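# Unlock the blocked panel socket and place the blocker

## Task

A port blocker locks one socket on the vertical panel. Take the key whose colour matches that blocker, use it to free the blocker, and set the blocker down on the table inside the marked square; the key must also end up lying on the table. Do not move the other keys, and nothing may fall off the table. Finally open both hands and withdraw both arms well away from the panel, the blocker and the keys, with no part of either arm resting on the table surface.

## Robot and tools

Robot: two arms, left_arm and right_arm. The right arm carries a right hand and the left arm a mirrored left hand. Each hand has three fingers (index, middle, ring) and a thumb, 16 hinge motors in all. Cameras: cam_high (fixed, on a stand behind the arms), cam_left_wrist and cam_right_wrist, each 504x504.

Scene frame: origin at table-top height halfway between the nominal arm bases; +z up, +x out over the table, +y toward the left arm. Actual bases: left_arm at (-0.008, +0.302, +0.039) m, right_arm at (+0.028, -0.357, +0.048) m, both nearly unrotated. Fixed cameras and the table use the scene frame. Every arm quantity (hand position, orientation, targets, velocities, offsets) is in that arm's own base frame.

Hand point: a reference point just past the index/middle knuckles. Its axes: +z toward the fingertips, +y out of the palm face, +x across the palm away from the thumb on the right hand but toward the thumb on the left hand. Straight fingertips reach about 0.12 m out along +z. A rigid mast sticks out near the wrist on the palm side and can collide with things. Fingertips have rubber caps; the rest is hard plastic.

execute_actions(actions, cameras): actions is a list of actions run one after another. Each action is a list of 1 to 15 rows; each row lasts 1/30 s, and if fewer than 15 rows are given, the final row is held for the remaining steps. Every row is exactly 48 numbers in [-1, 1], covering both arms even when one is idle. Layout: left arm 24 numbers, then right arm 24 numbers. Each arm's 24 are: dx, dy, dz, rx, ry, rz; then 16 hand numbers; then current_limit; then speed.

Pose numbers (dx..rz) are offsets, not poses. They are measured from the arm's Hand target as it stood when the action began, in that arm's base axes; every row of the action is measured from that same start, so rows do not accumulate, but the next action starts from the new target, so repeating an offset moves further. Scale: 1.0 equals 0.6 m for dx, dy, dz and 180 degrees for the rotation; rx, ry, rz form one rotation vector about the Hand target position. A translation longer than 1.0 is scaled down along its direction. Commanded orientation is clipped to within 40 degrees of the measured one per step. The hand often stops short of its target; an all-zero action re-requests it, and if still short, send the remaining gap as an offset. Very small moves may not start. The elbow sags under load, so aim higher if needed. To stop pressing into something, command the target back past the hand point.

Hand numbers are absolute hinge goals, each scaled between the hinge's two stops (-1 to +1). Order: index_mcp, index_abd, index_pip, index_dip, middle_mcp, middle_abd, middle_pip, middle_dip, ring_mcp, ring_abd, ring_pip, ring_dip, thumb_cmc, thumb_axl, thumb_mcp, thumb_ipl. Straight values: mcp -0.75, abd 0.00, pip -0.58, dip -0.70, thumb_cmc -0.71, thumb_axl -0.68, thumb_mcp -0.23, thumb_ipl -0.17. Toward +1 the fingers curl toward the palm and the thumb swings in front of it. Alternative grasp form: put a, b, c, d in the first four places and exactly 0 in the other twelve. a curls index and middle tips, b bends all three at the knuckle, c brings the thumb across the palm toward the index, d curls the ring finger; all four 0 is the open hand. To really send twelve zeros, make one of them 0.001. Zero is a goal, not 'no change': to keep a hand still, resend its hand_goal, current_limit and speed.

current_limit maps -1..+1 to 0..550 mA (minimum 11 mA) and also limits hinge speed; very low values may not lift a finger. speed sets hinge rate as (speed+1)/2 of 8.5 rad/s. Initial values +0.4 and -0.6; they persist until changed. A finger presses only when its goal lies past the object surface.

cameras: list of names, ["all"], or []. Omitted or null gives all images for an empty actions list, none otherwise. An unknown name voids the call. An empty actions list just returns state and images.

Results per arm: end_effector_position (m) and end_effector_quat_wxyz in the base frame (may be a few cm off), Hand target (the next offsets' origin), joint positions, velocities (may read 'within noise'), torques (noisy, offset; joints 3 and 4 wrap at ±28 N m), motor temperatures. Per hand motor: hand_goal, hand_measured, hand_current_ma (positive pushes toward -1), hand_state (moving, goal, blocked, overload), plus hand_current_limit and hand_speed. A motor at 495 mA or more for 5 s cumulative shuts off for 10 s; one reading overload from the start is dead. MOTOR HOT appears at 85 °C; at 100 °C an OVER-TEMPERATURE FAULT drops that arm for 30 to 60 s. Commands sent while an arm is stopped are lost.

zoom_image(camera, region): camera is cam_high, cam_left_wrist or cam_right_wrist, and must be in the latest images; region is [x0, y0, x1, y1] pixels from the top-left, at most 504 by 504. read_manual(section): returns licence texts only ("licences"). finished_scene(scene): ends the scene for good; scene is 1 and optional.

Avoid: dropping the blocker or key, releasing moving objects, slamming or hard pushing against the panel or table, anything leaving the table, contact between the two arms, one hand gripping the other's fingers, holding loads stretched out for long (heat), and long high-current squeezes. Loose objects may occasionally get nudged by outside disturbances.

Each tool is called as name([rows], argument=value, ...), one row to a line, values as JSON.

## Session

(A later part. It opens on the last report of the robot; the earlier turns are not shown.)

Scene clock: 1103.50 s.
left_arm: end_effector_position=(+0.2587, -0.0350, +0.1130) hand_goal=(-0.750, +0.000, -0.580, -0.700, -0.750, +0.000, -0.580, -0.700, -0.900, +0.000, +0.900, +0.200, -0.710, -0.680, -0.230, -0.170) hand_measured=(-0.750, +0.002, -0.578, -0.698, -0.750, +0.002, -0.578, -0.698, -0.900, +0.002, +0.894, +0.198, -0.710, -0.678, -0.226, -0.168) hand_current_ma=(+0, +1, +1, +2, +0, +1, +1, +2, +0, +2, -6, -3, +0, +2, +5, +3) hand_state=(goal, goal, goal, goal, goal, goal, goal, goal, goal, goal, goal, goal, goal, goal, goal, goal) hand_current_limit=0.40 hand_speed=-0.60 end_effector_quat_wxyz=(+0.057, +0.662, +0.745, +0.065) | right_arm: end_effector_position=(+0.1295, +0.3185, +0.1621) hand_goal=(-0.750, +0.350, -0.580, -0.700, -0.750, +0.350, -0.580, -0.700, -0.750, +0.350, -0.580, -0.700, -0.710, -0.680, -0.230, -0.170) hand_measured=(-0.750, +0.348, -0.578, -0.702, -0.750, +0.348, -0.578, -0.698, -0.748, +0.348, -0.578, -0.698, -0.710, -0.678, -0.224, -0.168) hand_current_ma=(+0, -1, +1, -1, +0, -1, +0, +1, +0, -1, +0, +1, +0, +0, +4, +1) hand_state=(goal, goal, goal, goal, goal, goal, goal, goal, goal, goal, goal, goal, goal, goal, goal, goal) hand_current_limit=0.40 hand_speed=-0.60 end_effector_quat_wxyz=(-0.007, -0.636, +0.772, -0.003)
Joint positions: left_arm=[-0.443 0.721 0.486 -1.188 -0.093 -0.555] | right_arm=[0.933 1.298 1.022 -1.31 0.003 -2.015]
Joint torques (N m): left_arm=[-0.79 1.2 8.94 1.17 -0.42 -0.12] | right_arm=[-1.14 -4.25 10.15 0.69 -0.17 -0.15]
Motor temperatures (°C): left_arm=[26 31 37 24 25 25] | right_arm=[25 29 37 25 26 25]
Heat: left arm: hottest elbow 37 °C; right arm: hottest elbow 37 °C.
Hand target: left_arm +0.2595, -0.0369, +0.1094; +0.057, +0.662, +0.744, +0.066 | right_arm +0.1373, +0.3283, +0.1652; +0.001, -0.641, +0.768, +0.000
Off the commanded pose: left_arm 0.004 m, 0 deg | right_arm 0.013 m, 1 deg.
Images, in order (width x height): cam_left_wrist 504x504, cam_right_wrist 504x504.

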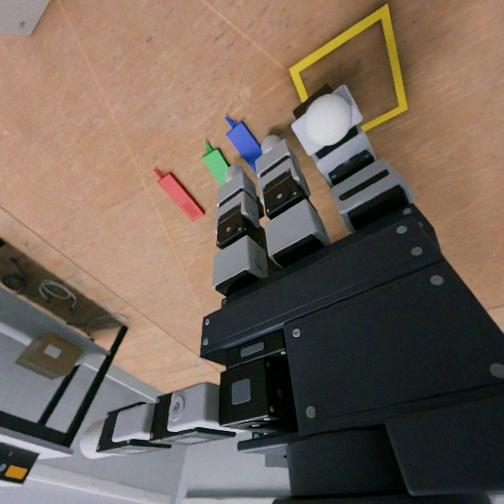

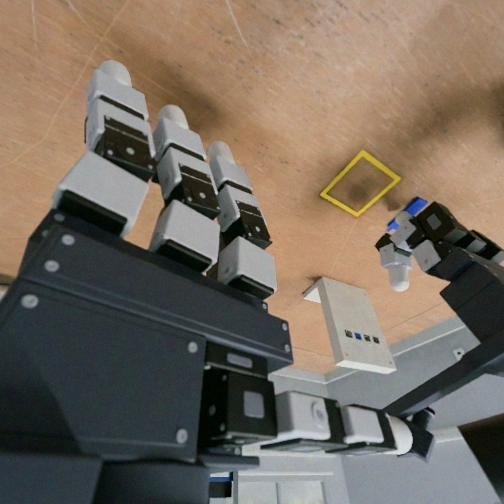

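execute_actions([
  [[-0.007,0.0018,-0.0167,0,0,0,-0.75,0,-0.58,-0.7,-0.75,0,-0.58,-0.7,-0.9,0,0.9,0.2,-0.71,-0.68,-0.23,-0.17,0.4,-0.6,0,0,0,0,0,0,-0.75,0.35,-0.58,-0.7,-0.75,0.35,-0.58,-0.7,-0.75,0.35,-0.58,-0.7,-0.71,-0.68,-0.23,-0.17,0.4,-0.6]],
  [[0,0,-0.01,0,0,0,-0.75,0,-0.58,-0.7,-0.75,0,-0.58,-0.7,-0.9,0,0.9,0.2,-0.71,-0.68,-0.23,-0.17,0.4,-0.6,0,0,0,0,0,0,-0.75,0.35,-0.58,-0.7,-0.75,0.35,-0.58,-0.7,-0.75,0.35,-0.58,-0.7,-0.71,-0.68,-0.23,-0.17,0.4,-0.6]],
], cameras=["cam_left_wrist","cam_right_wrist"])

zoom_image(camera="cam_left_wrist", region=[190, 80, 310, 200])

zoom_image(camera="cam_right_wrist", region=[370, 160, 470, 260])

Scene clock: 1128.93 s.
left_arm: end_effector_position=(+0.2559, -0.0345, +0.0987) hand_goal=(-0.750, +0.000, -0.580, -0.700, -0.750, +0.000, -0.580, -0.700, -0.900, +0.000, +0.900, +0.200, -0.710, -0.680, -0.230, -0.170) hand_measured=(-0.750, +0.002, -0.578, -0.698, -0.750, +0.002, -0.578, -0.698, -0.900, +0.002, +0.894, +0.198, -0.710, -0.678, -0.226, -0.168) hand_current_ma=(+0, +1, +1, +2, +0, +1, +1, +2, +0, +2, -6, -3, +0, +2, +5, +3) hand_state=(goal, goal, goal, goal, goal, goal, goal, goal, goal, goal, goal, goal, goal, goal, goal, goal) hand_current_limit=0.40 hand_speed=-0.60 end_effector_quat_wxyz=(+0.059, +0.661, +0.745, +0.066) | right_arm: end_effector_position=(+0.1295, +0.3185, +0.1621) hand_goal=(-0.750, +0.350, -0.580, -0.700, -0.750, +0.350, -0.580, -0.700, -0.750, +0.350, -0.580, -0.700, -0.710, -0.680, -0.230, -0.170) hand_measured=(-0.750, +0.348, -0.578, -0.702, -0.750, +0.348, -0.578, -0.698, -0.748, +0.348, -0.578, -0.698, -0.710, -0.678, -0.224, -0.168) hand_current_ma=(+0, -1, +1, -1, +0, -1, +0, +1, +0, -1, +0, +1, +0, +0, +4, +1) hand_state=(goal, goal, goal, goal, goal, goal, goal, goal, goal, goal, goal, goal, goal, goal, goal, goal) hand_current_limit=0.40 hand_speed=-0.60 end_effector_quat_wxyz=(-0.007, -0.636, +0.772, -0.003)
Joint positions: left_arm=[-0.449 0.723 0.446 -1.144 -0.094 -0.561] | right_arm=[0.933 1.298 1.022 -1.31 0.003 -2.015]
Joint torques (N m): left_arm=[-0.73 1.32 8.58 1.16 -0.42 -0.11] | right_arm=[-1.08 -4.25 10.15 0.7 -0.16 -0.15]
Heat: left arm: hottest elbow 36 °C; right arm: hottest elbow 37 °C.
Hand target: left_arm +0.2554, -0.0359, +0.0935; +0.057, +0.662, +0.744, +0.066 | right_arm +0.1373, +0.3283, +0.1652; +0.001, -0.641, +0.768, +0.000
Off the commanded pose: left_arm 0.005 m, 0 deg | right_arm 0.013 m, 1 deg.
Images, in order (width x height): cam_left_wrist 504x504, cam_right_wrist 504x504.

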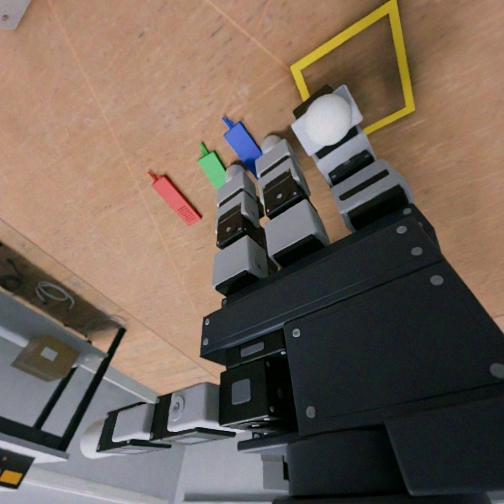

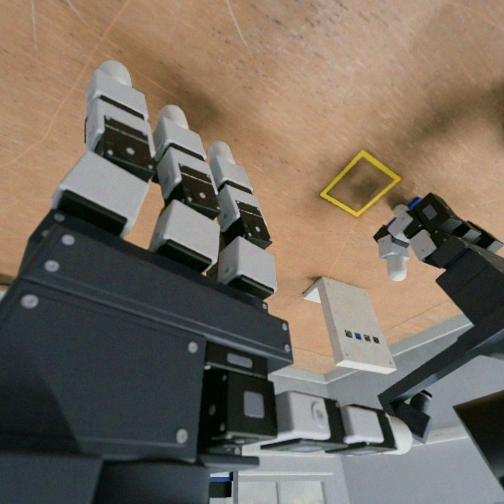

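Scaled by 4.200 from the camera's 504x504 image, which has a finer 720x720 frame.

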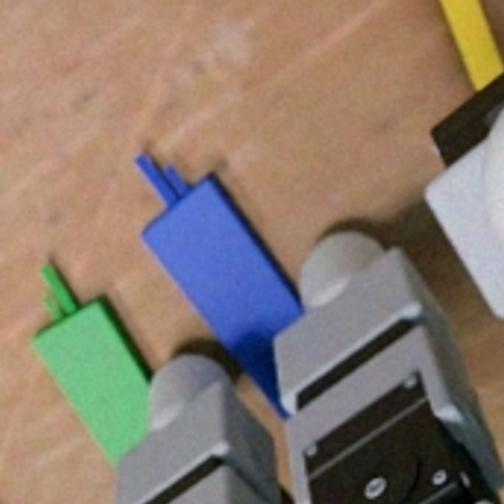

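Scaled by 5.040 from the camera's 504x504 image, which has a finer 720x720 frame.

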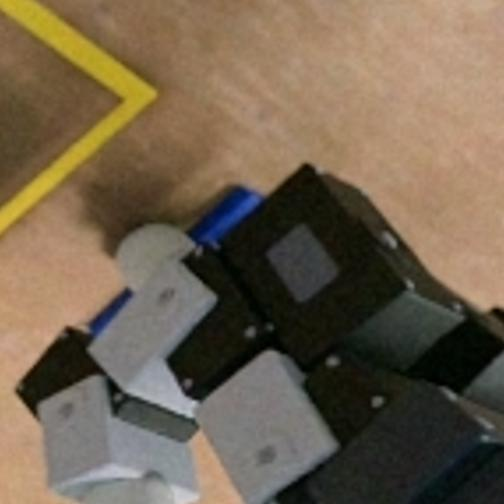

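execute_actions([
  [[0,0,-0.0083,0,0,0,-0.75,0,-0.58,-0.7,-0.75,0,-0.58,-0.7,-0.9,0,0.9,0.2,-0.71,-0.68,-0.23,-0.17,0.4,-0.6,0,0,0,0,0,0,-0.75,0.35,-0.58,-0.7,-0.75,0.35,-0.58,-0.7,-0.75,0.35,-0.58,-0.7,-0.71,-0.68,-0.23,-0.17,0.4,-0.6]],
], cameras=["cam_left_wrist"])

zoom_image(camera="cam_left_wrist", region=[190, 80, 310, 200])

Scene clock: 1140.50 s.
left_arm: end_effector_position=(+0.2574, -0.0350, +0.0977) hand_goal=(-0.750, +0.000, -0.580, -0.700, -0.750, +0.000, -0.580, -0.700, -0.900, +0.000, +0.900, +0.200, -0.710, -0.680, -0.230, -0.170) hand_measured=(-0.750, +0.002, -0.578, -0.698, -0.756, -0.006, -0.584, -0.700, -0.900, +0.002, +0.894, +0.198, -0.710, -0.678, -0.226, -0.168) hand_current_ma=(+0, +1, +1, +2, -9, -5, -4, +0, +0, +2, -6, -3, +0, +2, +5, +3) hand_state=(goal, goal, goal, goal, goal, goal, goal, goal, goal, goal, goal, goal, goal, goal, goal, goal) hand_current_limit=0.40 hand_speed=-0.60 end_effector_quat_wxyz=(+0.061, +0.661, +0.745, +0.067) | right_arm: end_effector_position=(+0.1295, +0.3185, +0.1621) hand_goal=(-0.750, +0.350, -0.580, -0.700, -0.750, +0.350, -0.580, -0.700, -0.750, +0.350, -0.580, -0.700, -0.710, -0.680, -0.230, -0.170) hand_measured=(-0.750, +0.348, -0.578, -0.702, -0.750, +0.348, -0.578, -0.698, -0.748, +0.348, -0.578, -0.698, -0.710, -0.678, -0.224, -0.168) hand_current_ma=(+0, -1, +1, -1, +0, -1, +0, +1, +0, -1, +0, +1, +0, +0, +4, +1) hand_state=(goal, goal, goal, goal, goal, goal, goal, goal, goal, goal, goal, goal, goal, goal, goal, goal) hand_current_limit=0.40 hand_speed=-0.60 end_effector_quat_wxyz=(-0.007, -0.636, +0.772, -0.003)
Joint positions: left_arm=[-0.449 0.726 0.443 -1.132 -0.095 -0.561] | right_arm=[0.933 1.298 1.022 -1.31 0.003 -2.015]
Joint torques (N m): left_arm=[-0.79 1.44 7.98 1.37 -0.35 -0.11] | right_arm=[-1.2 -4.19 10.13 0.69 -0.17 -0.16]
Heat: left arm: hottest elbow 36 °C; right arm: hottest elbow 37 °C.
Hand target: left_arm +0.2553, -0.0359, +0.0883; +0.057, +0.662, +0.744, +0.066 | right_arm +0.1373, +0.3283, +0.1652; +0.001, -0.641, +0.768, +0.000
Off the commanded pose: left_arm 0.009 m, 1 deg | right_arm 0.013 m, 1 deg.
Images, in order (width x height): cam_left_wrist 504x504.

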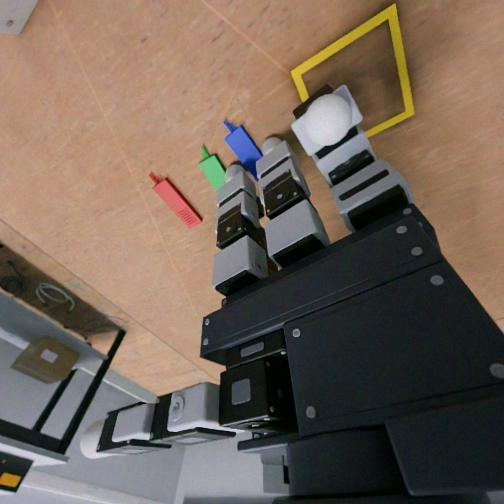

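Scaled by 4.200 from the camera's 504x504 image, which has a finer 720x720 frame.

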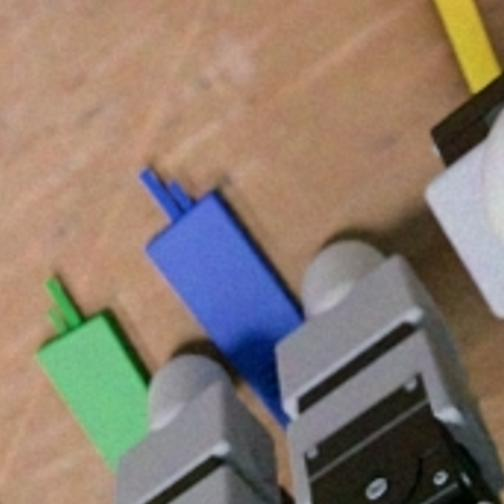

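execute_actions([
  [[0,0,0.0083,0,0,0,-0.75,0.06,-0.58,-0.7,-0.75,-0.04,-0.58,-0.7,-0.9,0,0.9,0.2,-0.71,-0.68,-0.23,-0.17,0.4,-0.8,0,0,0,0,0,0,-0.75,0.35,-0.58,-0.7,-0.75,0.35,-0.58,-0.7,-0.75,0.35,-0.58,-0.7,-0.71,-0.68,-0.23,-0.17,0.4,-0.6]],
  [[0,0,0,0,0,0,-0.75,0.15,-0.58,-0.7,-0.75,-0.15,-0.58,-0.7,-0.9,0,0.9,0.2,-0.71,-0.68,-0.23,-0.17,0.4,-0.9,0,0,0,0,0,0,-0.75,0.35,-0.58,-0.7,-0.75,0.35,-0.58,-0.7,-0.75,0.35,-0.58,-0.7,-0.71,-0.68,-0.23,-0.17,0.4,-0.6]],
], cameras=["cam_left_wrist"])

zoom_image(camera="cam_left_wrist", region=[190, 80, 310, 200])

Scene clock: 1161.03 s.
left_arm: end_effector_position=(+0.2573, -0.0355, +0.0976) hand_goal=(-0.750, +0.150, -0.580, -0.700, -0.750, -0.150, -0.580, -0.700, -0.900, +0.000, +0.900, +0.200, -0.710, -0.680, -0.230, -0.170) hand_measured=(-0.750, +0.068, -0.578, -0.698, -0.754, -0.028, -0.584, -0.700, -0.900, +0.002, +0.894, +0.198, -0.710, -0.678, -0.226, -0.168) hand_current_ma=(+0, -205, +1, +2, -6, +351, -3, +0, +0, +2, -6, -3, +0, +2, +5, +3) hand_state=(goal, blocked, goal, goal, goal, blocked, goal, goal, goal, goal, goal, goal, goal, goal, goal, goal) hand_current_limit=0.40 hand_speed=-0.90 end_effector_quat_wxyz=(+0.062, +0.662, +0.744, +0.067) | right_arm: end_effector_position=(+0.1295, +0.3185, +0.1621) hand_goal=(-0.750, +0.350, -0.580, -0.700, -0.750, +0.350, -0.580, -0.700, -0.750, +0.350, -0.580, -0.700, -0.710, -0.680, -0.230, -0.170) hand_measured=(-0.750, +0.348, -0.578, -0.702, -0.750, +0.348, -0.578, -0.698, -0.748, +0.348, -0.578, -0.698, -0.710, -0.678, -0.224, -0.168) hand_current_ma=(+0, -1, +1, -1, +0, -1, +0, +1, +0, -1, +0, +1, +0, +0, +4, +1) hand_state=(goal, goal, goal, goal, goal, goal, goal, goal, goal, goal, goal, goal, goal, goal, goal, goal) hand_current_limit=0.40 hand_speed=-0.60 end_effector_quat_wxyz=(-0.007, -0.636, +0.772, -0.003)
Joint positions: left_arm=[-0.451 0.726 0.443 -1.132 -0.095 -0.561] | right_arm=[0.933 1.298 1.022 -1.31 0.003 -2.015]
Joint torques (N m): left_arm=[-0.67 1.08 8.8 0.72 -0.38 -0.11] | right_arm=[-1.03 -4.37 10.18 0.68 -0.17 -0.15]
Heat: left arm: hottest elbow 35 °C; right arm: hottest elbow 37 °C.
Hand target: left_arm +0.2553, -0.0359, +0.0933; +0.057, +0.662, +0.744, +0.066 | right_arm +0.1373, +0.3283, +0.1652; +0.001, -0.641, +0.768, +0.000
Off the commanded pose: left_arm 0.005 m, 1 deg | right_arm 0.013 m, 1 deg.
Images, in order (width x height): cam_left_wrist 504x504.

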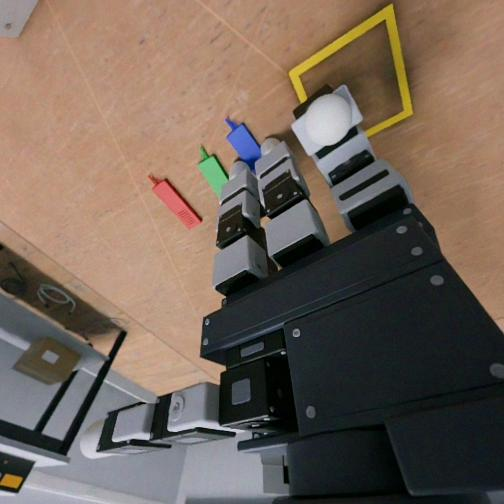

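Scaled by 4.200 from the camera's 504x504 image, which has a finer 720x720 frame.

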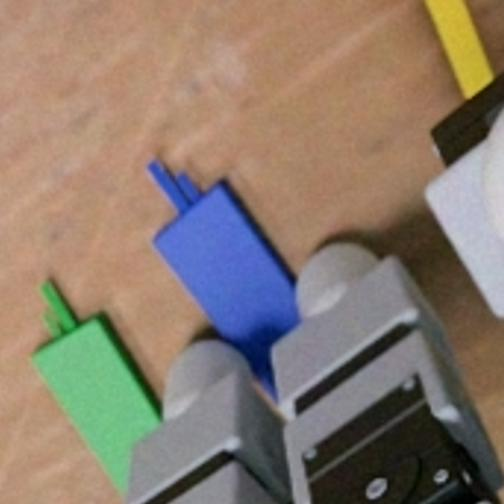

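execute_actions([
  [[0,0,0,0,0,0,-0.75,0.22,-0.58,-0.7,-0.75,-0.2,-0.58,-0.7,-0.9,0,0.9,0.2,-0.71,-0.68,-0.23,-0.17,0.5,-0.9,0,0,0,0,0,0,-0.75,0.35,-0.58,-0.7,-0.75,0.35,-0.58,-0.7,-0.75,0.35,-0.58,-0.7,-0.71,-0.68,-0.23,-0.17,0.4,-0.6]],
  [[0,0,0.025,0,0,0,-0.75,0.22,-0.58,-0.7,-0.75,-0.2,-0.58,-0.7,-0.9,0,0.9,0.2,-0.71,-0.68,-0.23,-0.17,0.5,-0.9,0,0,0,0,0,0,-0.75,0.35,-0.58,-0.7,-0.75,0.35,-0.58,-0.7,-0.75,0.35,-0.58,-0.7,-0.71,-0.68,-0.23,-0.17,0.4,-0.6]],
  [[0,0,0.025,0,0,0,-0.75,0.22,-0.58,-0.7,-0.75,-0.2,-0.58,-0.7,-0.9,0,0.9,0.2,-0.71,-0.68,-0.23,-0.17,0.5,-0.9,0,0,0,0,0,0,-0.75,0.35,-0.58,-0.7,-0.75,0.35,-0.58,-0.7,-0.75,0.35,-0.58,-0.7,-0.71,-0.68,-0.23,-0.17,0.4,-0.6]],
], cameras=["cam_left_wrist","cam_right_wrist"])

zoom_image(camera="cam_left_wrist", region=[190, 80, 310, 200])

zoom_image(camera="cam_right_wrist", region=[370, 160, 470, 260])

Scene clock: 1178.47 s.
left_arm: end_effector_position=(+0.2455, -0.0295, +0.1011) hand_goal=(-0.750, +0.220, -0.580, -0.700, -0.750, -0.200, -0.580, -0.700, -0.900, +0.000, +0.900, +0.200, -0.710, -0.680, -0.230, -0.170) hand_measured=(-0.744, +0.132, -0.576, -0.698, -0.750, -0.072, -0.578, -0.700, -0.900, +0.002, +0.894, +0.198, -0.710, -0.678, -0.226, -0.168) hand_current_ma=(+8, -222, +4, +2, +1, +376, +2, +0, +0, +2, -6, -3, +0, +2, +5, +3) hand_state=(goal, blocked, goal, goal, goal, blocked, goal, goal, goal, goal, goal, goal, goal, goal, goal, goal) hand_current_limit=0.50 hand_speed=-0.90 end_effector_quat_wxyz=(+0.037, +0.664, +0.745, +0.061) | right_arm: end_effector_position=(+0.1295, +0.3185, +0.1621) hand_goal=(-0.750, +0.350, -0.580, -0.700, -0.750, +0.350, -0.580, -0.700, -0.750, +0.350, -0.580, -0.700, -0.710, -0.680, -0.230, -0.170) hand_measured=(-0.750, +0.348, -0.578, -0.702, -0.750, +0.348, -0.578, -0.698, -0.748, +0.348, -0.578, -0.698, -0.710, -0.678, -0.224, -0.168) hand_current_ma=(+0, -1, +1, -1, +0, -1, +0, +1, +0, -1, +0, +1, +0, +0, +4, +1) hand_state=(goal, goal, goal, goal, goal, goal, goal, goal, goal, goal, goal, goal, goal, goal, goal, goal) hand_current_limit=0.40 hand_speed=-0.60 end_effector_quat_wxyz=(-0.007, -0.636, +0.772, -0.003)
Joint positions: left_arm=[-0.451 0.71 0.459 -1.214 -0.096 -0.561] | right_arm=[0.933 1.298 1.022 -1.31 0.003 -2.015]
Joint torques (N m): left_arm=[-0.5 0.44 12.67 -0.4 -0.3 -0.1] | right_arm=[-1.08 -4.25 10.17 0.7 -0.17 -0.16]
Heat: left arm: hottest elbow 35 °C; right arm: hottest elbow 37 °C.
Hand target: left_arm +0.2554, -0.0360, +0.1235; +0.057, +0.662, +0.744, +0.066 | right_arm +0.1373, +0.3283, +0.1652; +0.001, -0.641, +0.768, +0.000
Off the commanded pose: left_arm 0.025 m, 2 deg | right_arm 0.013 m, 1 deg.
Images, in order (width x height): cam_left_wrist 504x504, cam_right_wrist 504x504.

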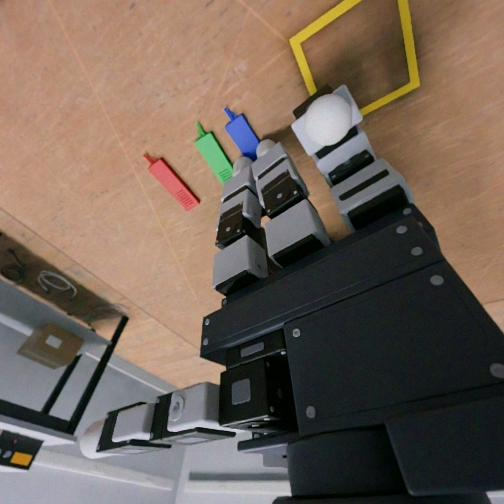

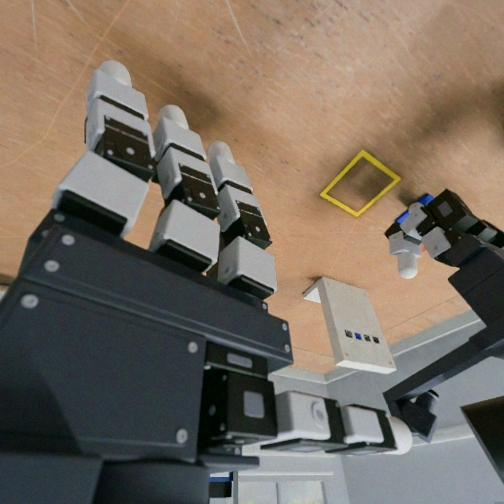

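Scaled by 4.200 from the camera's 504x504 image, which has a finer 720x720 frame.

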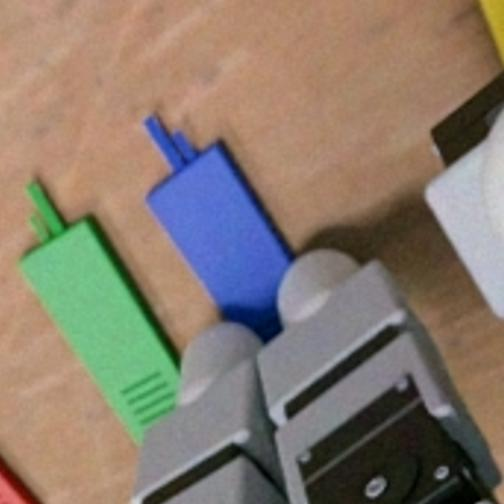

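Scaled by 5.040 from the camera's 504x504 image, which has a finer 720x720 frame.

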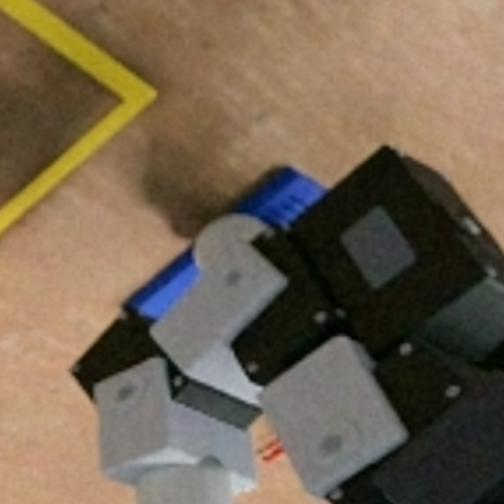

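execute_actions([
  [[0,0,0,0,0,0,-0.75,0,-0.58,-0.7,-0.75,0.02,-0.58,-0.7,-0.9,0,0.9,0.2,-0.71,-0.68,-0.23,-0.17,0.4,-0.8,0,0,0,0,0,0,-0.75,0.35,-0.58,-0.7,-0.75,0.35,-0.58,-0.7,-0.75,0.35,-0.58,-0.7,-0.71,-0.68,-0.23,-0.17,0.4,-0.6]],
  [[0,0,0.1,0,0,0,-0.75,0,-0.58,-0.7,-0.75,0.02,-0.58,-0.7,-0.9,0,0.9,0.2,-0.71,-0.68,-0.23,-0.17,0.4,-0.8,0,0,0,0,0,0,-0.75,0.35,-0.58,-0.7,-0.75,0.35,-0.58,-0.7,-0.75,0.35,-0.58,-0.7,-0.71,-0.68,-0.23,-0.17,0.4,-0.6]],
], cameras=["all"])

zoom_image(camera="cam_left_wrist", region=[190, 80, 310, 200])

zoom_image(camera="cam_right_wrist", region=[380, 170, 460, 250])

Scene clock: 1226.37 s.
left_arm: end_effector_position=(+0.2488, -0.0312, +0.1623) hand_goal=(-0.750, +0.000, -0.580, -0.700, -0.750, +0.020, -0.580, -0.700, -0.900, +0.000, +0.900, +0.200, -0.710, -0.680, -0.230, -0.170) hand_measured=(-0.748, +0.002, -0.578, -0.698, -0.750, +0.018, -0.578, -0.700, -0.900, +0.002, +0.894, +0.198, -0.710, -0.678, -0.226, -0.168) hand_current_ma=(+1, +2, +2, +2, +1, -2, +2, +0, +0, +2, -6, -3, +0, +2, +5, +3) hand_state=(goal, goal, goal, goal, goal, goal, goal, goal, goal, goal, goal, goal, goal, goal, goal, goal) hand_current_limit=0.40 hand_speed=-0.80 end_effector_quat_wxyz=(+0.040, +0.664, +0.744, +0.062) | right_arm: end_effector_position=(+0.1295, +0.3185, +0.1621) hand_goal=(-0.750, +0.350, -0.580, -0.700, -0.750, +0.350, -0.580, -0.700, -0.750, +0.350, -0.580, -0.700, -0.710, -0.680, -0.230, -0.170) hand_measured=(-0.750, +0.348, -0.578, -0.702, -0.750, +0.348, -0.578, -0.698, -0.748, +0.348, -0.578, -0.698, -0.710, -0.678, -0.224, -0.168) hand_current_ma=(+0, -1, +1, -1, +0, -1, +0, +1, +0, -1, +0, +1, +0, +0, +4, +1) hand_state=(goal, goal, goal, goal, goal, goal, goal, goal, goal, goal, goal, goal, goal, goal, goal, goal) hand_current_limit=0.40 hand_speed=-0.60 end_effector_quat_wxyz=(-0.007, -0.636, +0.772, -0.003)
Joint positions: left_arm=[-0.451 0.681 0.61 -1.389 -0.096 -0.56] | right_arm=[0.933 1.298 1.022 -1.31 0.003 -2.015]
Joint torques (N m): left_arm=[-0.5 0.67 12.85 -0.09 -0.31 -0.11] | right_arm=[-0.97 -4.31 10.14 0.69 -0.16 -0.16]
Heat: left arm: hottest elbow 37 °C; right arm: hottest elbow 37 °C.
Hand target: left_arm +0.2553, -0.0359, +0.1835; +0.057, +0.662, +0.744, +0.066 | right_arm +0.1373, +0.3283, +0.1652; +0.001, -0.641, +0.768, +0.000
Off the commanded pose: left_arm 0.023 m, 2 deg | right_arm 0.013 m, 1 deg.

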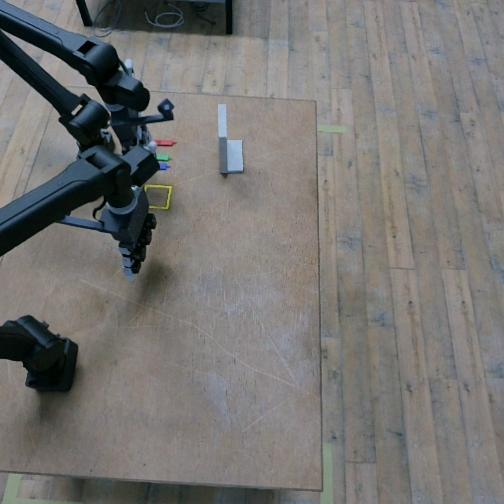

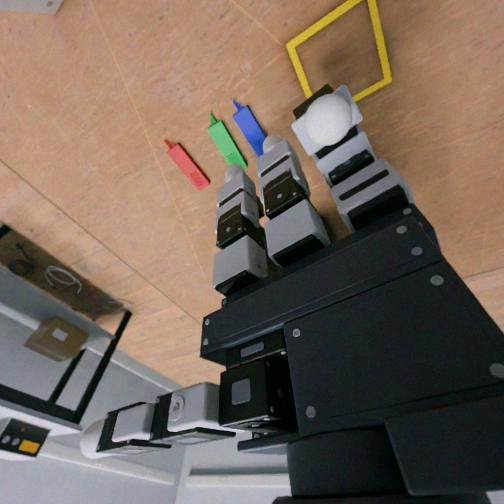

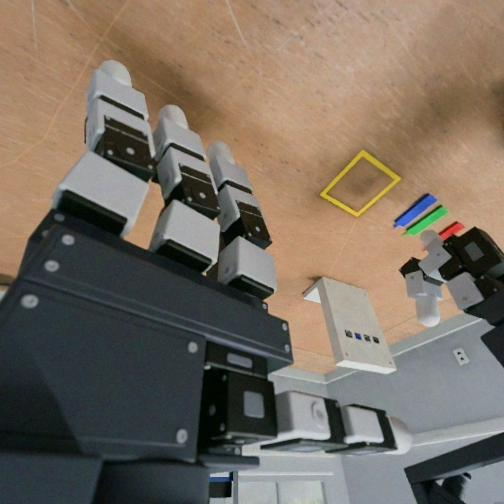

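Scaled by 4.200 from the camera's 504x504 image, which has a finer 720x720 frame.

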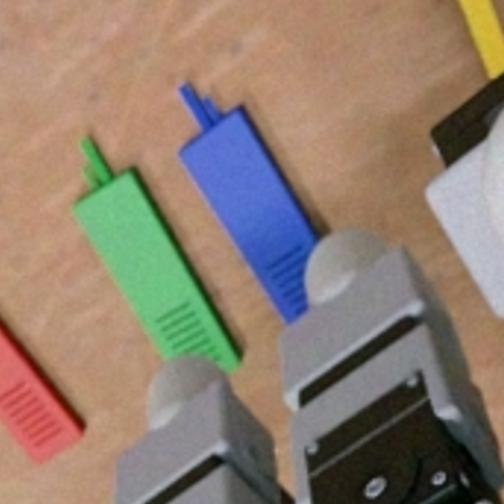

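Scaled by 6.300 from the camera's 504x504 image, which has a finer 720x720 frame.

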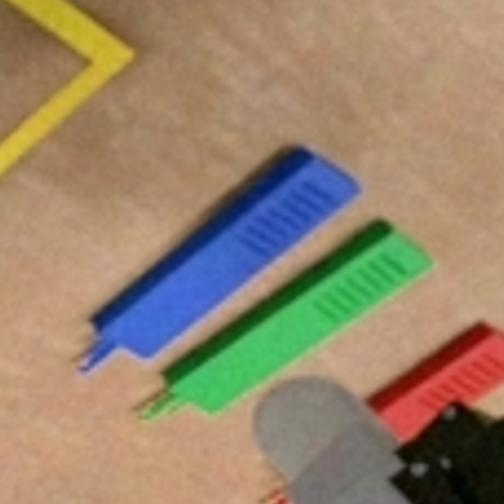

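execute_actions([
  [[-0.0062,0.0132,-0.11,0,0,0,-0.75,0.09,-0.58,-0.7,-0.75,-0.09,-0.58,-0.7,-0.9,0,0.9,0.2,-0.71,-0.68,-0.23,-0.17,0.4,-0.8,0,0,0,0,0,0,-0.75,0.35,-0.58,-0.7,-0.75,0.35,-0.58,-0.7,-0.75,0.35,-0.58,-0.7,-0.71,-0.68,-0.23,-0.17,0.4,-0.6]],
], cameras=["cam_left_wrist"])

zoom_image(camera="cam_left_wrist", region=[190, 80, 310, 200])

Scene clock: 1326.73 s.
left_arm: end_effector_position=(+0.2491, -0.0283, +0.1195) hand_goal=(-0.750, +0.090, -0.580, -0.700, -0.750, -0.090, -0.580, -0.700, -0.900, +0.000, +0.900, +0.200, -0.710, -0.680, -0.230, -0.170) hand_measured=(-0.748, +0.086, -0.578, -0.698, -0.750, -0.086, -0.578, -0.700, -0.900, +0.002, +0.894, +0.198, -0.710, -0.678, -0.226, -0.168) hand_current_ma=(+1, -3, +2, +2, +0, +3, +2, +0, +0, +2, -6, -3, +0, +2, +5, +3) hand_state=(goal, goal, goal, goal, goal, goal, goal, goal, goal, goal, goal, goal, goal, goal, goal, goal) hand_current_limit=0.40 hand_speed=-0.80 end_effector_quat_wxyz=(+0.055, +0.663, +0.744, +0.066) | right_arm: end_effector_position=(+0.1295, +0.3185, +0.1621) hand_goal=(-0.750, +0.350, -0.580, -0.700, -0.750, +0.350, -0.580, -0.700, -0.750, +0.350, -0.580, -0.700, -0.710, -0.680, -0.230, -0.170) hand_measured=(-0.750, +0.348, -0.578, -0.702, -0.750, +0.348, -0.578, -0.698, -0.748, +0.348, -0.578, -0.698, -0.710, -0.678, -0.224, -0.168) hand_current_ma=(+0, -1, +1, -1, +0, -1, +0, +1, +0, -1, +0, +1, +0, +0, +4, +1) hand_state=(goal, goal, goal, goal, goal, goal, goal, goal, goal, goal, goal, goal, goal, goal, goal, goal) hand_current_limit=0.40 hand_speed=-0.60 end_effector_quat_wxyz=(-0.007, -0.636, +0.772, -0.003)
Joint positions: left_arm=[-0.433 0.671 0.486 -1.242 -0.095 -0.542] | right_arm=[0.933 1.298 1.022 -1.31 0.003 -2.015]
Joint torques (N m): left_arm=[0.79 1.38 9.18 1.14 -0.2 0.03] | right_arm=[-1.14 -4.31 10.15 0.7 -0.16 -0.15]
Heat: left arm: hottest elbow 41 °C; right arm: hottest elbow 37 °C.
Hand target: left_arm +0.2516, -0.0280, +0.1175; +0.057, +0.662, +0.744, +0.066 | right_arm +0.1373, +0.3283, +0.1652; +0.001, -0.641, +0.768, +0.000
Off the commanded pose: left_arm 0.003 m, 0 deg | right_arm 0.013 m, 1 deg.
Images, in order (width x height): cam_left_wrist 504x504.

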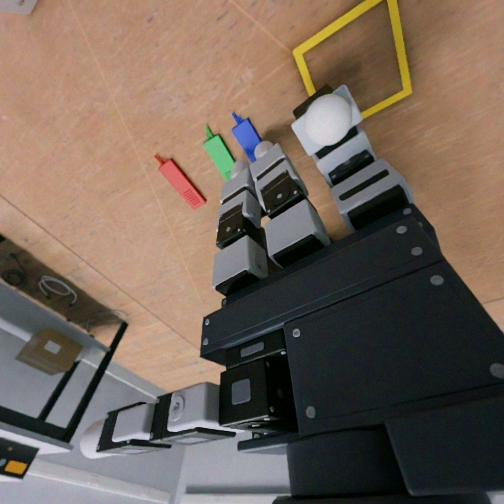

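Scaled by 4.200 from the camera's 504x504 image, which has a finer 720x720 frame.

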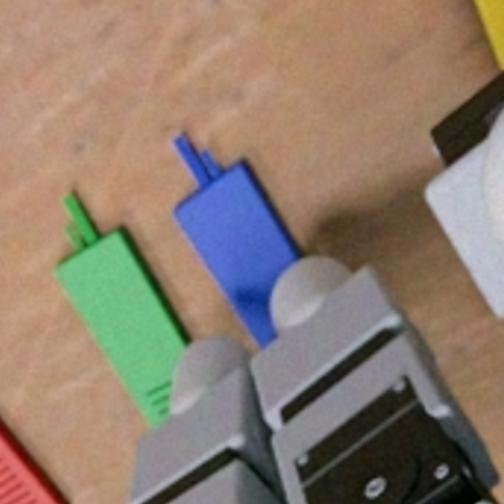

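execute_actions([
  [[0.0007,-0.0057,-0.029,0,0,0,-0.75,0.09,-0.58,-0.7,-0.75,-0.09,-0.58,-0.7,-0.9,0,0.9,0.2,-0.71,-0.68,-0.23,-0.17,0.4,-0.8,0,0,0,0,0,0,-0.75,0.35,-0.58,-0.7,-0.75,0.35,-0.58,-0.7,-0.75,0.35,-0.58,-0.7,-0.71,-0.68,-0.23,-0.17,0.4,-0.6]],
], cameras=["cam_left_wrist","cam_right_wrist"])

zoom_image(camera="cam_left_wrist", region=[190, 80, 310, 200])

zoom_image(camera="cam_right_wrist", region=[380, 170, 460, 250])

Scene clock: 1347.50 s.
left_arm: end_effector_position=(+0.2520, -0.0295, +0.1046) hand_goal=(-0.750, +0.090, -0.580, -0.700, -0.750, -0.090, -0.580, -0.700, -0.900, +0.000, +0.900, +0.200, -0.710, -0.680, -0.230, -0.170) hand_measured=(-0.748, +0.086, -0.578, -0.698, -0.750, -0.086, -0.578, -0.700, -0.900, +0.002, +0.894, +0.198, -0.710, -0.678, -0.226, -0.168) hand_current_ma=(+1, -3, +2, +2, +0, +3, +2, +0, +0, +2, -6, -3, +0, +2, +5, +3) hand_state=(goal, goal, goal, goal, goal, goal, goal, goal, goal, goal, goal, goal, goal, goal, goal, goal) hand_current_limit=0.40 hand_speed=-0.80 end_effector_quat_wxyz=(+0.058, +0.662, +0.745, +0.067) | right_arm: end_effector_position=(+0.1295, +0.3185, +0.1621) hand_goal=(-0.750, +0.350, -0.580, -0.700, -0.750, +0.350, -0.580, -0.700, -0.750, +0.350, -0.580, -0.700, -0.710, -0.680, -0.230, -0.170) hand_measured=(-0.750, +0.348, -0.578, -0.702, -0.750, +0.348, -0.578, -0.698, -0.748, +0.348, -0.578, -0.698, -0.710, -0.678, -0.224, -0.168) hand_current_ma=(+0, -1, +1, -1, +0, -1, +0, +1, +0, -1, +0, +1, +0, +0, +4, +1) hand_state=(goal, goal, goal, goal, goal, goal, goal, goal, goal, goal, goal, goal, goal, goal, goal, goal) hand_current_limit=0.40 hand_speed=-0.60 end_effector_quat_wxyz=(-0.007, -0.636, +0.772, -0.003)
Joint positions: left_arm=[-0.433 0.694 0.452 -1.18 -0.095 -0.544] | right_arm=[0.933 1.298 1.022 -1.31 0.003 -2.015]
Joint torques (N m): left_arm=[-0.73 1.49 8.77 1.18 -0.28 -0.11] | right_arm=[-0.97 -4.37 10.14 0.68 -0.17 -0.15]
Heat: left arm: hottest elbow 40 °C; right arm: hottest elbow 37 °C.
Hand target: left_arm +0.2521, -0.0314, +0.1001; +0.057, +0.662, +0.744, +0.066 | right_arm +0.1373, +0.3283, +0.1652; +0.001, -0.641, +0.768, +0.000
Off the commanded pose: left_arm 0.005 m, 0 deg | right_arm 0.013 m, 1 deg.
Images, in order (width x height): cam_left_wrist 504x504, cam_right_wrist 504x504.

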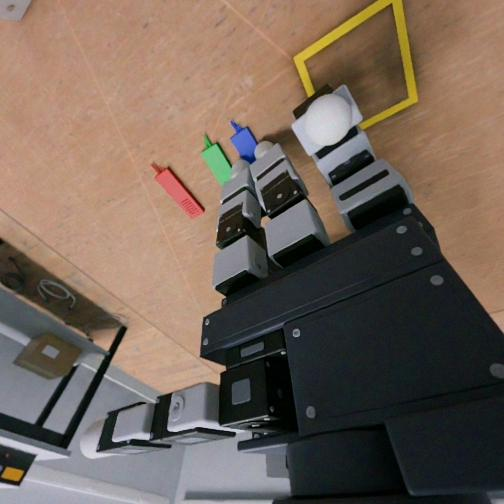

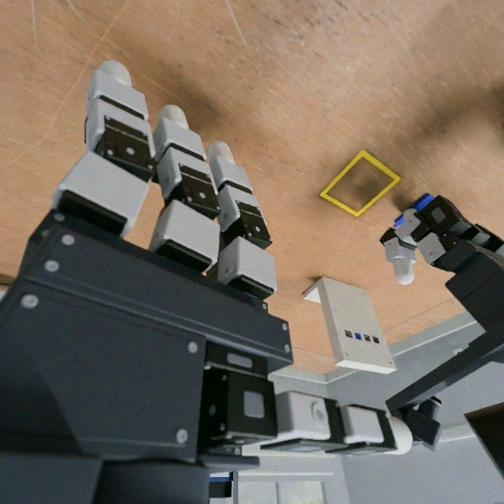

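Scaled by 4.200 from the camera's 504x504 image, which has a finer 720x720 frame.

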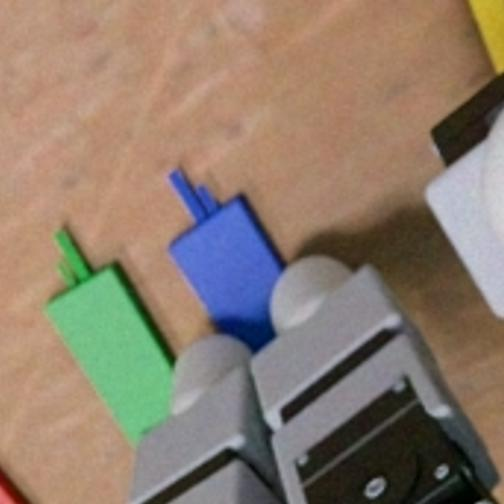

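Scaled by 6.300 from the camera's 504x504 image, which has a finer 720x720 frame.

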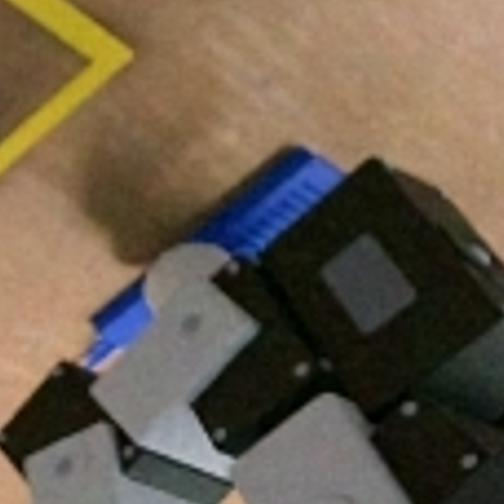

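execute_actions([
  [[0,0,-0.0045,0,0,0,-0.75,0.09,-0.58,-0.7,-0.75,-0.09,-0.58,-0.7,-0.9,0,0.9,0.2,-0.71,-0.68,-0.23,-0.17,0.4,-0.8,0,0,0,0,0,0,-0.75,0.35,-0.58,-0.7,-0.75,0.35,-0.58,-0.7,-0.75,0.35,-0.58,-0.7,-0.71,-0.68,-0.23,-0.17,0.4,-0.6]],
  [[0.0018,-0.015,0,0,0,0,-0.75,0.09,-0.58,-0.7,-0.75,-0.09,-0.58,-0.7,-0.9,0,0.9,0.2,-0.71,-0.68,-0.23,-0.17,0.4,-0.8,0,0,0,0,0,0,-0.75,0.35,-0.58,-0.7,-0.75,0.35,-0.58,-0.7,-0.75,0.35,-0.58,-0.7,-0.71,-0.68,-0.23,-0.17,0.4,-0.6]],
  [[0.0018,-0.015,0,0,0,0,-0.75,0.09,-0.58,-0.7,-0.75,-0.09,-0.58,-0.7,-0.9,0,0.9,0.2,-0.71,-0.68,-0.23,-0.17,0.4,-0.8,0,0,0,0,0,0,-0.75,0.35,-0.58,-0.7,-0.75,0.35,-0.58,-0.7,-0.75,0.35,-0.58,-0.7,-0.71,-0.68,-0.23,-0.17,0.4,-0.6]],
], cameras=["cam_left_wrist","cam_right_wrist"])

zoom_image(camera="cam_left_wrist", region=[190, 80, 310, 200])

zoom_image(camera="cam_right_wrist", region=[380, 170, 460, 250])

Scene clock: 1362.20 s.
left_arm: end_effector_position=(+0.2495, -0.0402, +0.0989) hand_goal=(-0.750, +0.090, -0.580, -0.700, -0.750, -0.090, -0.580, -0.700, -0.900, +0.000, +0.900, +0.200, -0.710, -0.680, -0.230, -0.170) hand_measured=(-0.738, +0.072, -0.576, -0.698, -0.750, -0.086, -0.578, -0.700, -0.900, +0.002, +0.894, +0.198, -0.710, -0.678, -0.226, -0.168) hand_current_ma=(+20, -27, +4, +2, +0, +3, +2, +0, +0, +2, -6, -3, +0, +2, +5, +3) hand_state=(goal, goal, goal, goal, goal, goal, goal, goal, goal, goal, goal, goal, goal, goal, goal, goal) hand_current_limit=0.40 hand_speed=-0.80 end_effector_quat_wxyz=(+0.050, +0.660, +0.746, +0.075) | right_arm: end_effector_position=(+0.1295, +0.3185, +0.1621) hand_goal=(-0.750, +0.350, -0.580, -0.700, -0.750, +0.350, -0.580, -0.700, -0.750, +0.350, -0.580, -0.700, -0.710, -0.680, -0.230, -0.170) hand_measured=(-0.750, +0.348, -0.578, -0.702, -0.750, +0.348, -0.578, -0.698, -0.748, +0.348, -0.578, -0.698, -0.710, -0.678, -0.224, -0.168) hand_current_ma=(+0, -1, +1, -1, +0, -1, +0, +1, +0, -1, +0, +1, +0, +0, +4, +1) hand_state=(goal, goal, goal, goal, goal, goal, goal, goal, goal, goal, goal, goal, goal, goal, goal, goal) hand_current_limit=0.40 hand_speed=-0.60 end_effector_quat_wxyz=(-0.007, -0.636, +0.772, -0.003)
Joint positions: left_arm=[-0.522 0.728 0.447 -1.162 -0.126 -0.635] | right_arm=[0.933 1.298 1.022 -1.31 0.003 -2.015]
Joint torques (N m): left_arm=[-1.03 2.26 9.81 1.58 0.44 -0.11] | right_arm=[-0.97 -4.25 10.14 0.69 -0.16 -0.15]
Heat: left arm: hottest elbow 39 °C; right arm: hottest elbow 37 °C.
Hand target: left_arm +0.2542, -0.0494, +0.0973; +0.057, +0.662, +0.744, +0.066 | right_arm +0.1373, +0.3283, +0.1652; +0.001, -0.641, +0.768, +0.000
Off the commanded pose: left_arm 0.010 m, 1 deg | right_arm 0.013 m, 1 deg.
Images, in order (width x height): cam_left_wrist 504x504, cam_right_wrist 504x504.

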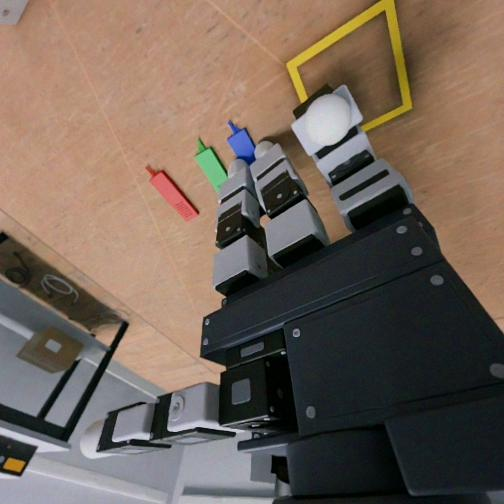

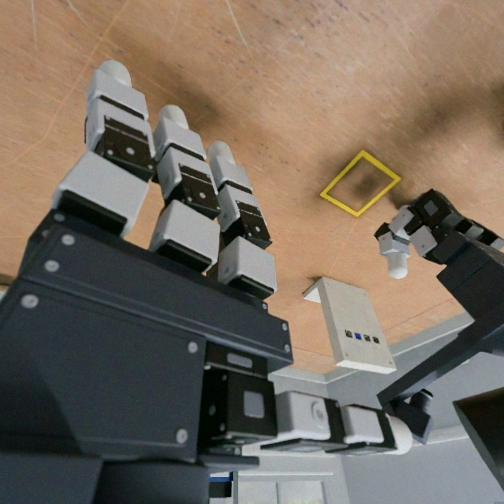

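Scaled by 4.200 from the camera's 504x504 image, which has a finer 720x720 frame.

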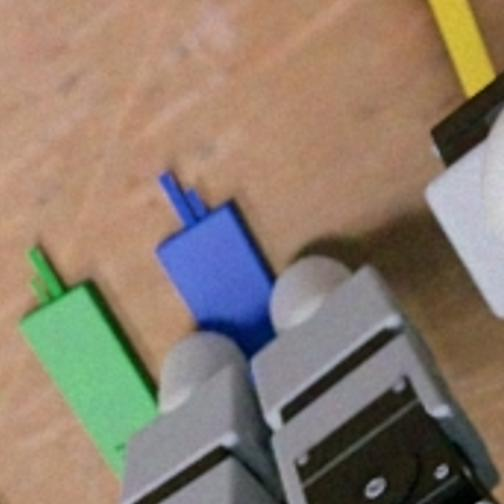

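Scaled by 6.300 from the camera's 504x504 image, which has a finer 720x720 frame.

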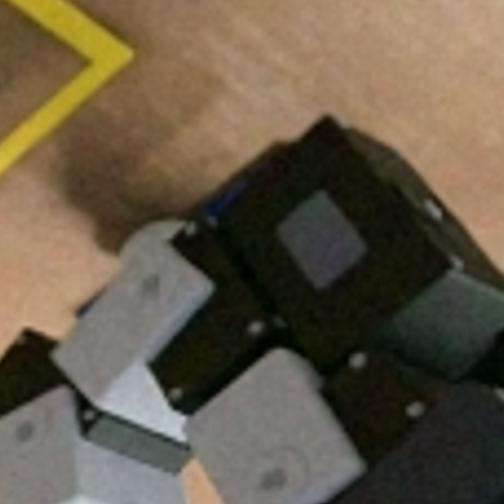

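execute_actions([
  [[0.0018,-0.015,0.003,0,0,0,-0.75,0.09,-0.58,-0.7,-0.75,-0.09,-0.58,-0.7,-0.9,0,0.9,0.2,-0.71,-0.68,-0.23,-0.17,0.4,-0.8,0,0,0,0,0,0,-0.75,0.35,-0.58,-0.7,-0.75,0.35,-0.58,-0.7,-0.75,0.35,-0.58,-0.7,-0.71,-0.68,-0.23,-0.17,0.4,-0.6]],
  [[0.0018,-0.012,0.003,0,0,0,-0.75,0.09,-0.58,-0.7,-0.75,-0.09,-0.58,-0.7,-0.9,0,0.9,0.2,-0.71,-0.68,-0.23,-0.17,0.4,-0.8,0,0,0,0,0,0,-0.75,0.35,-0.58,-0.7,-0.75,0.35,-0.58,-0.7,-0.75,0.35,-0.58,-0.7,-0.71,-0.68,-0.23,-0.17,0.4,-0.6]],
], cameras=["cam_left_wrist"])

zoom_image(camera="cam_left_wrist", region=[190, 80, 310, 200])

Scene clock: 1378.53 s.
left_arm: end_effector_position=(+0.2502, -0.0548, +0.0979) hand_goal=(-0.750, +0.090, -0.580, -0.700, -0.750, -0.090, -0.580, -0.700, -0.900, +0.000, +0.900, +0.200, -0.710, -0.680, -0.230, -0.170) hand_measured=(-0.720, +0.068, -0.566, -0.694, -0.750, -0.086, -0.578, -0.700, -0.900, +0.002, +0.894, +0.198, -0.710, -0.678, -0.226, -0.168) hand_current_ma=(+69, -35, +23, +8, +0, +3, +2, +0, +0, +2, -6, -3, +0, +2, +5, +3) hand_state=(blocked, blocked, goal, goal, goal, goal, goal, goal, goal, goal, goal, goal, goal, goal, goal, goal) hand_current_limit=0.40 hand_speed=-0.80 end_effector_quat_wxyz=(+0.047, +0.661, +0.745, +0.074) | right_arm: end_effector_position=(+0.1295, +0.3185, +0.1621) hand_goal=(-0.750, +0.350, -0.580, -0.700, -0.750, +0.350, -0.580, -0.700, -0.750, +0.350, -0.580, -0.700, -0.710, -0.680, -0.230, -0.170) hand_measured=(-0.750, +0.348, -0.578, -0.702, -0.750, +0.348, -0.578, -0.698, -0.748, +0.348, -0.578, -0.698, -0.710, -0.678, -0.224, -0.168) hand_current_ma=(+0, -1, +1, -1, +0, -1, +0, +1, +0, -1, +0, +1, +0, +0, +4, +1) hand_state=(goal, goal, goal, goal, goal, goal, goal, goal, goal, goal, goal, goal, goal, goal, goal, goal) hand_current_limit=0.40 hand_speed=-0.60 end_effector_quat_wxyz=(-0.007, -0.636, +0.772, -0.003)
Joint positions: left_arm=[-0.594 0.772 0.463 -1.148 -0.134 -0.705] | right_arm=[0.933 1.298 1.022 -1.31 0.003 -2.015]
Joint torques (N m): left_arm=[-1.03 1.67 10.5 1.26 0.36 -0.14] | right_arm=[-0.97 -4.31 10.13 0.65 -0.17 -0.16]
Heat: left arm: hottest elbow 38 °C; right arm: hottest elbow 37 °C.
Hand target: left_arm +0.2564, -0.0656, +0.1010; +0.057, +0.662, +0.744, +0.066 | right_arm +0.1373, +0.3283, +0.1652; +0.001, -0.641, +0.768, +0.000
Off the commanded pose: left_arm 0.013 m, 2 deg | right_arm 0.013 m, 1 deg.
Images, in order (width x height): cam_left_wrist 504x504.

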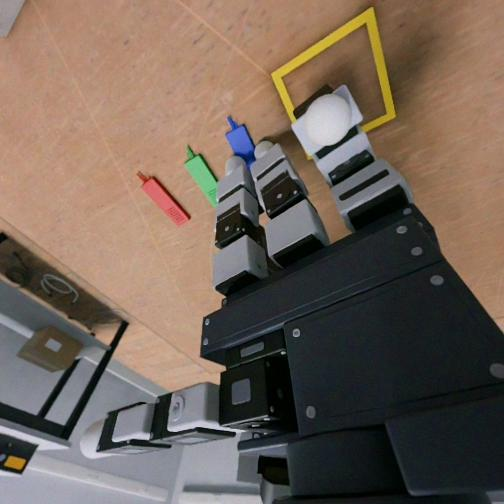

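Scaled by 4.200 from the camera's 504x504 image, which has a finer 720x720 frame.

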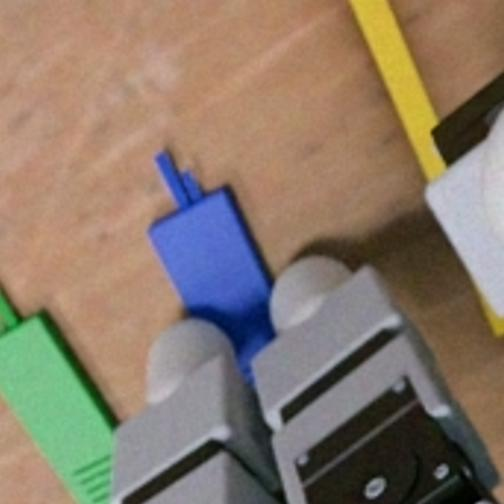

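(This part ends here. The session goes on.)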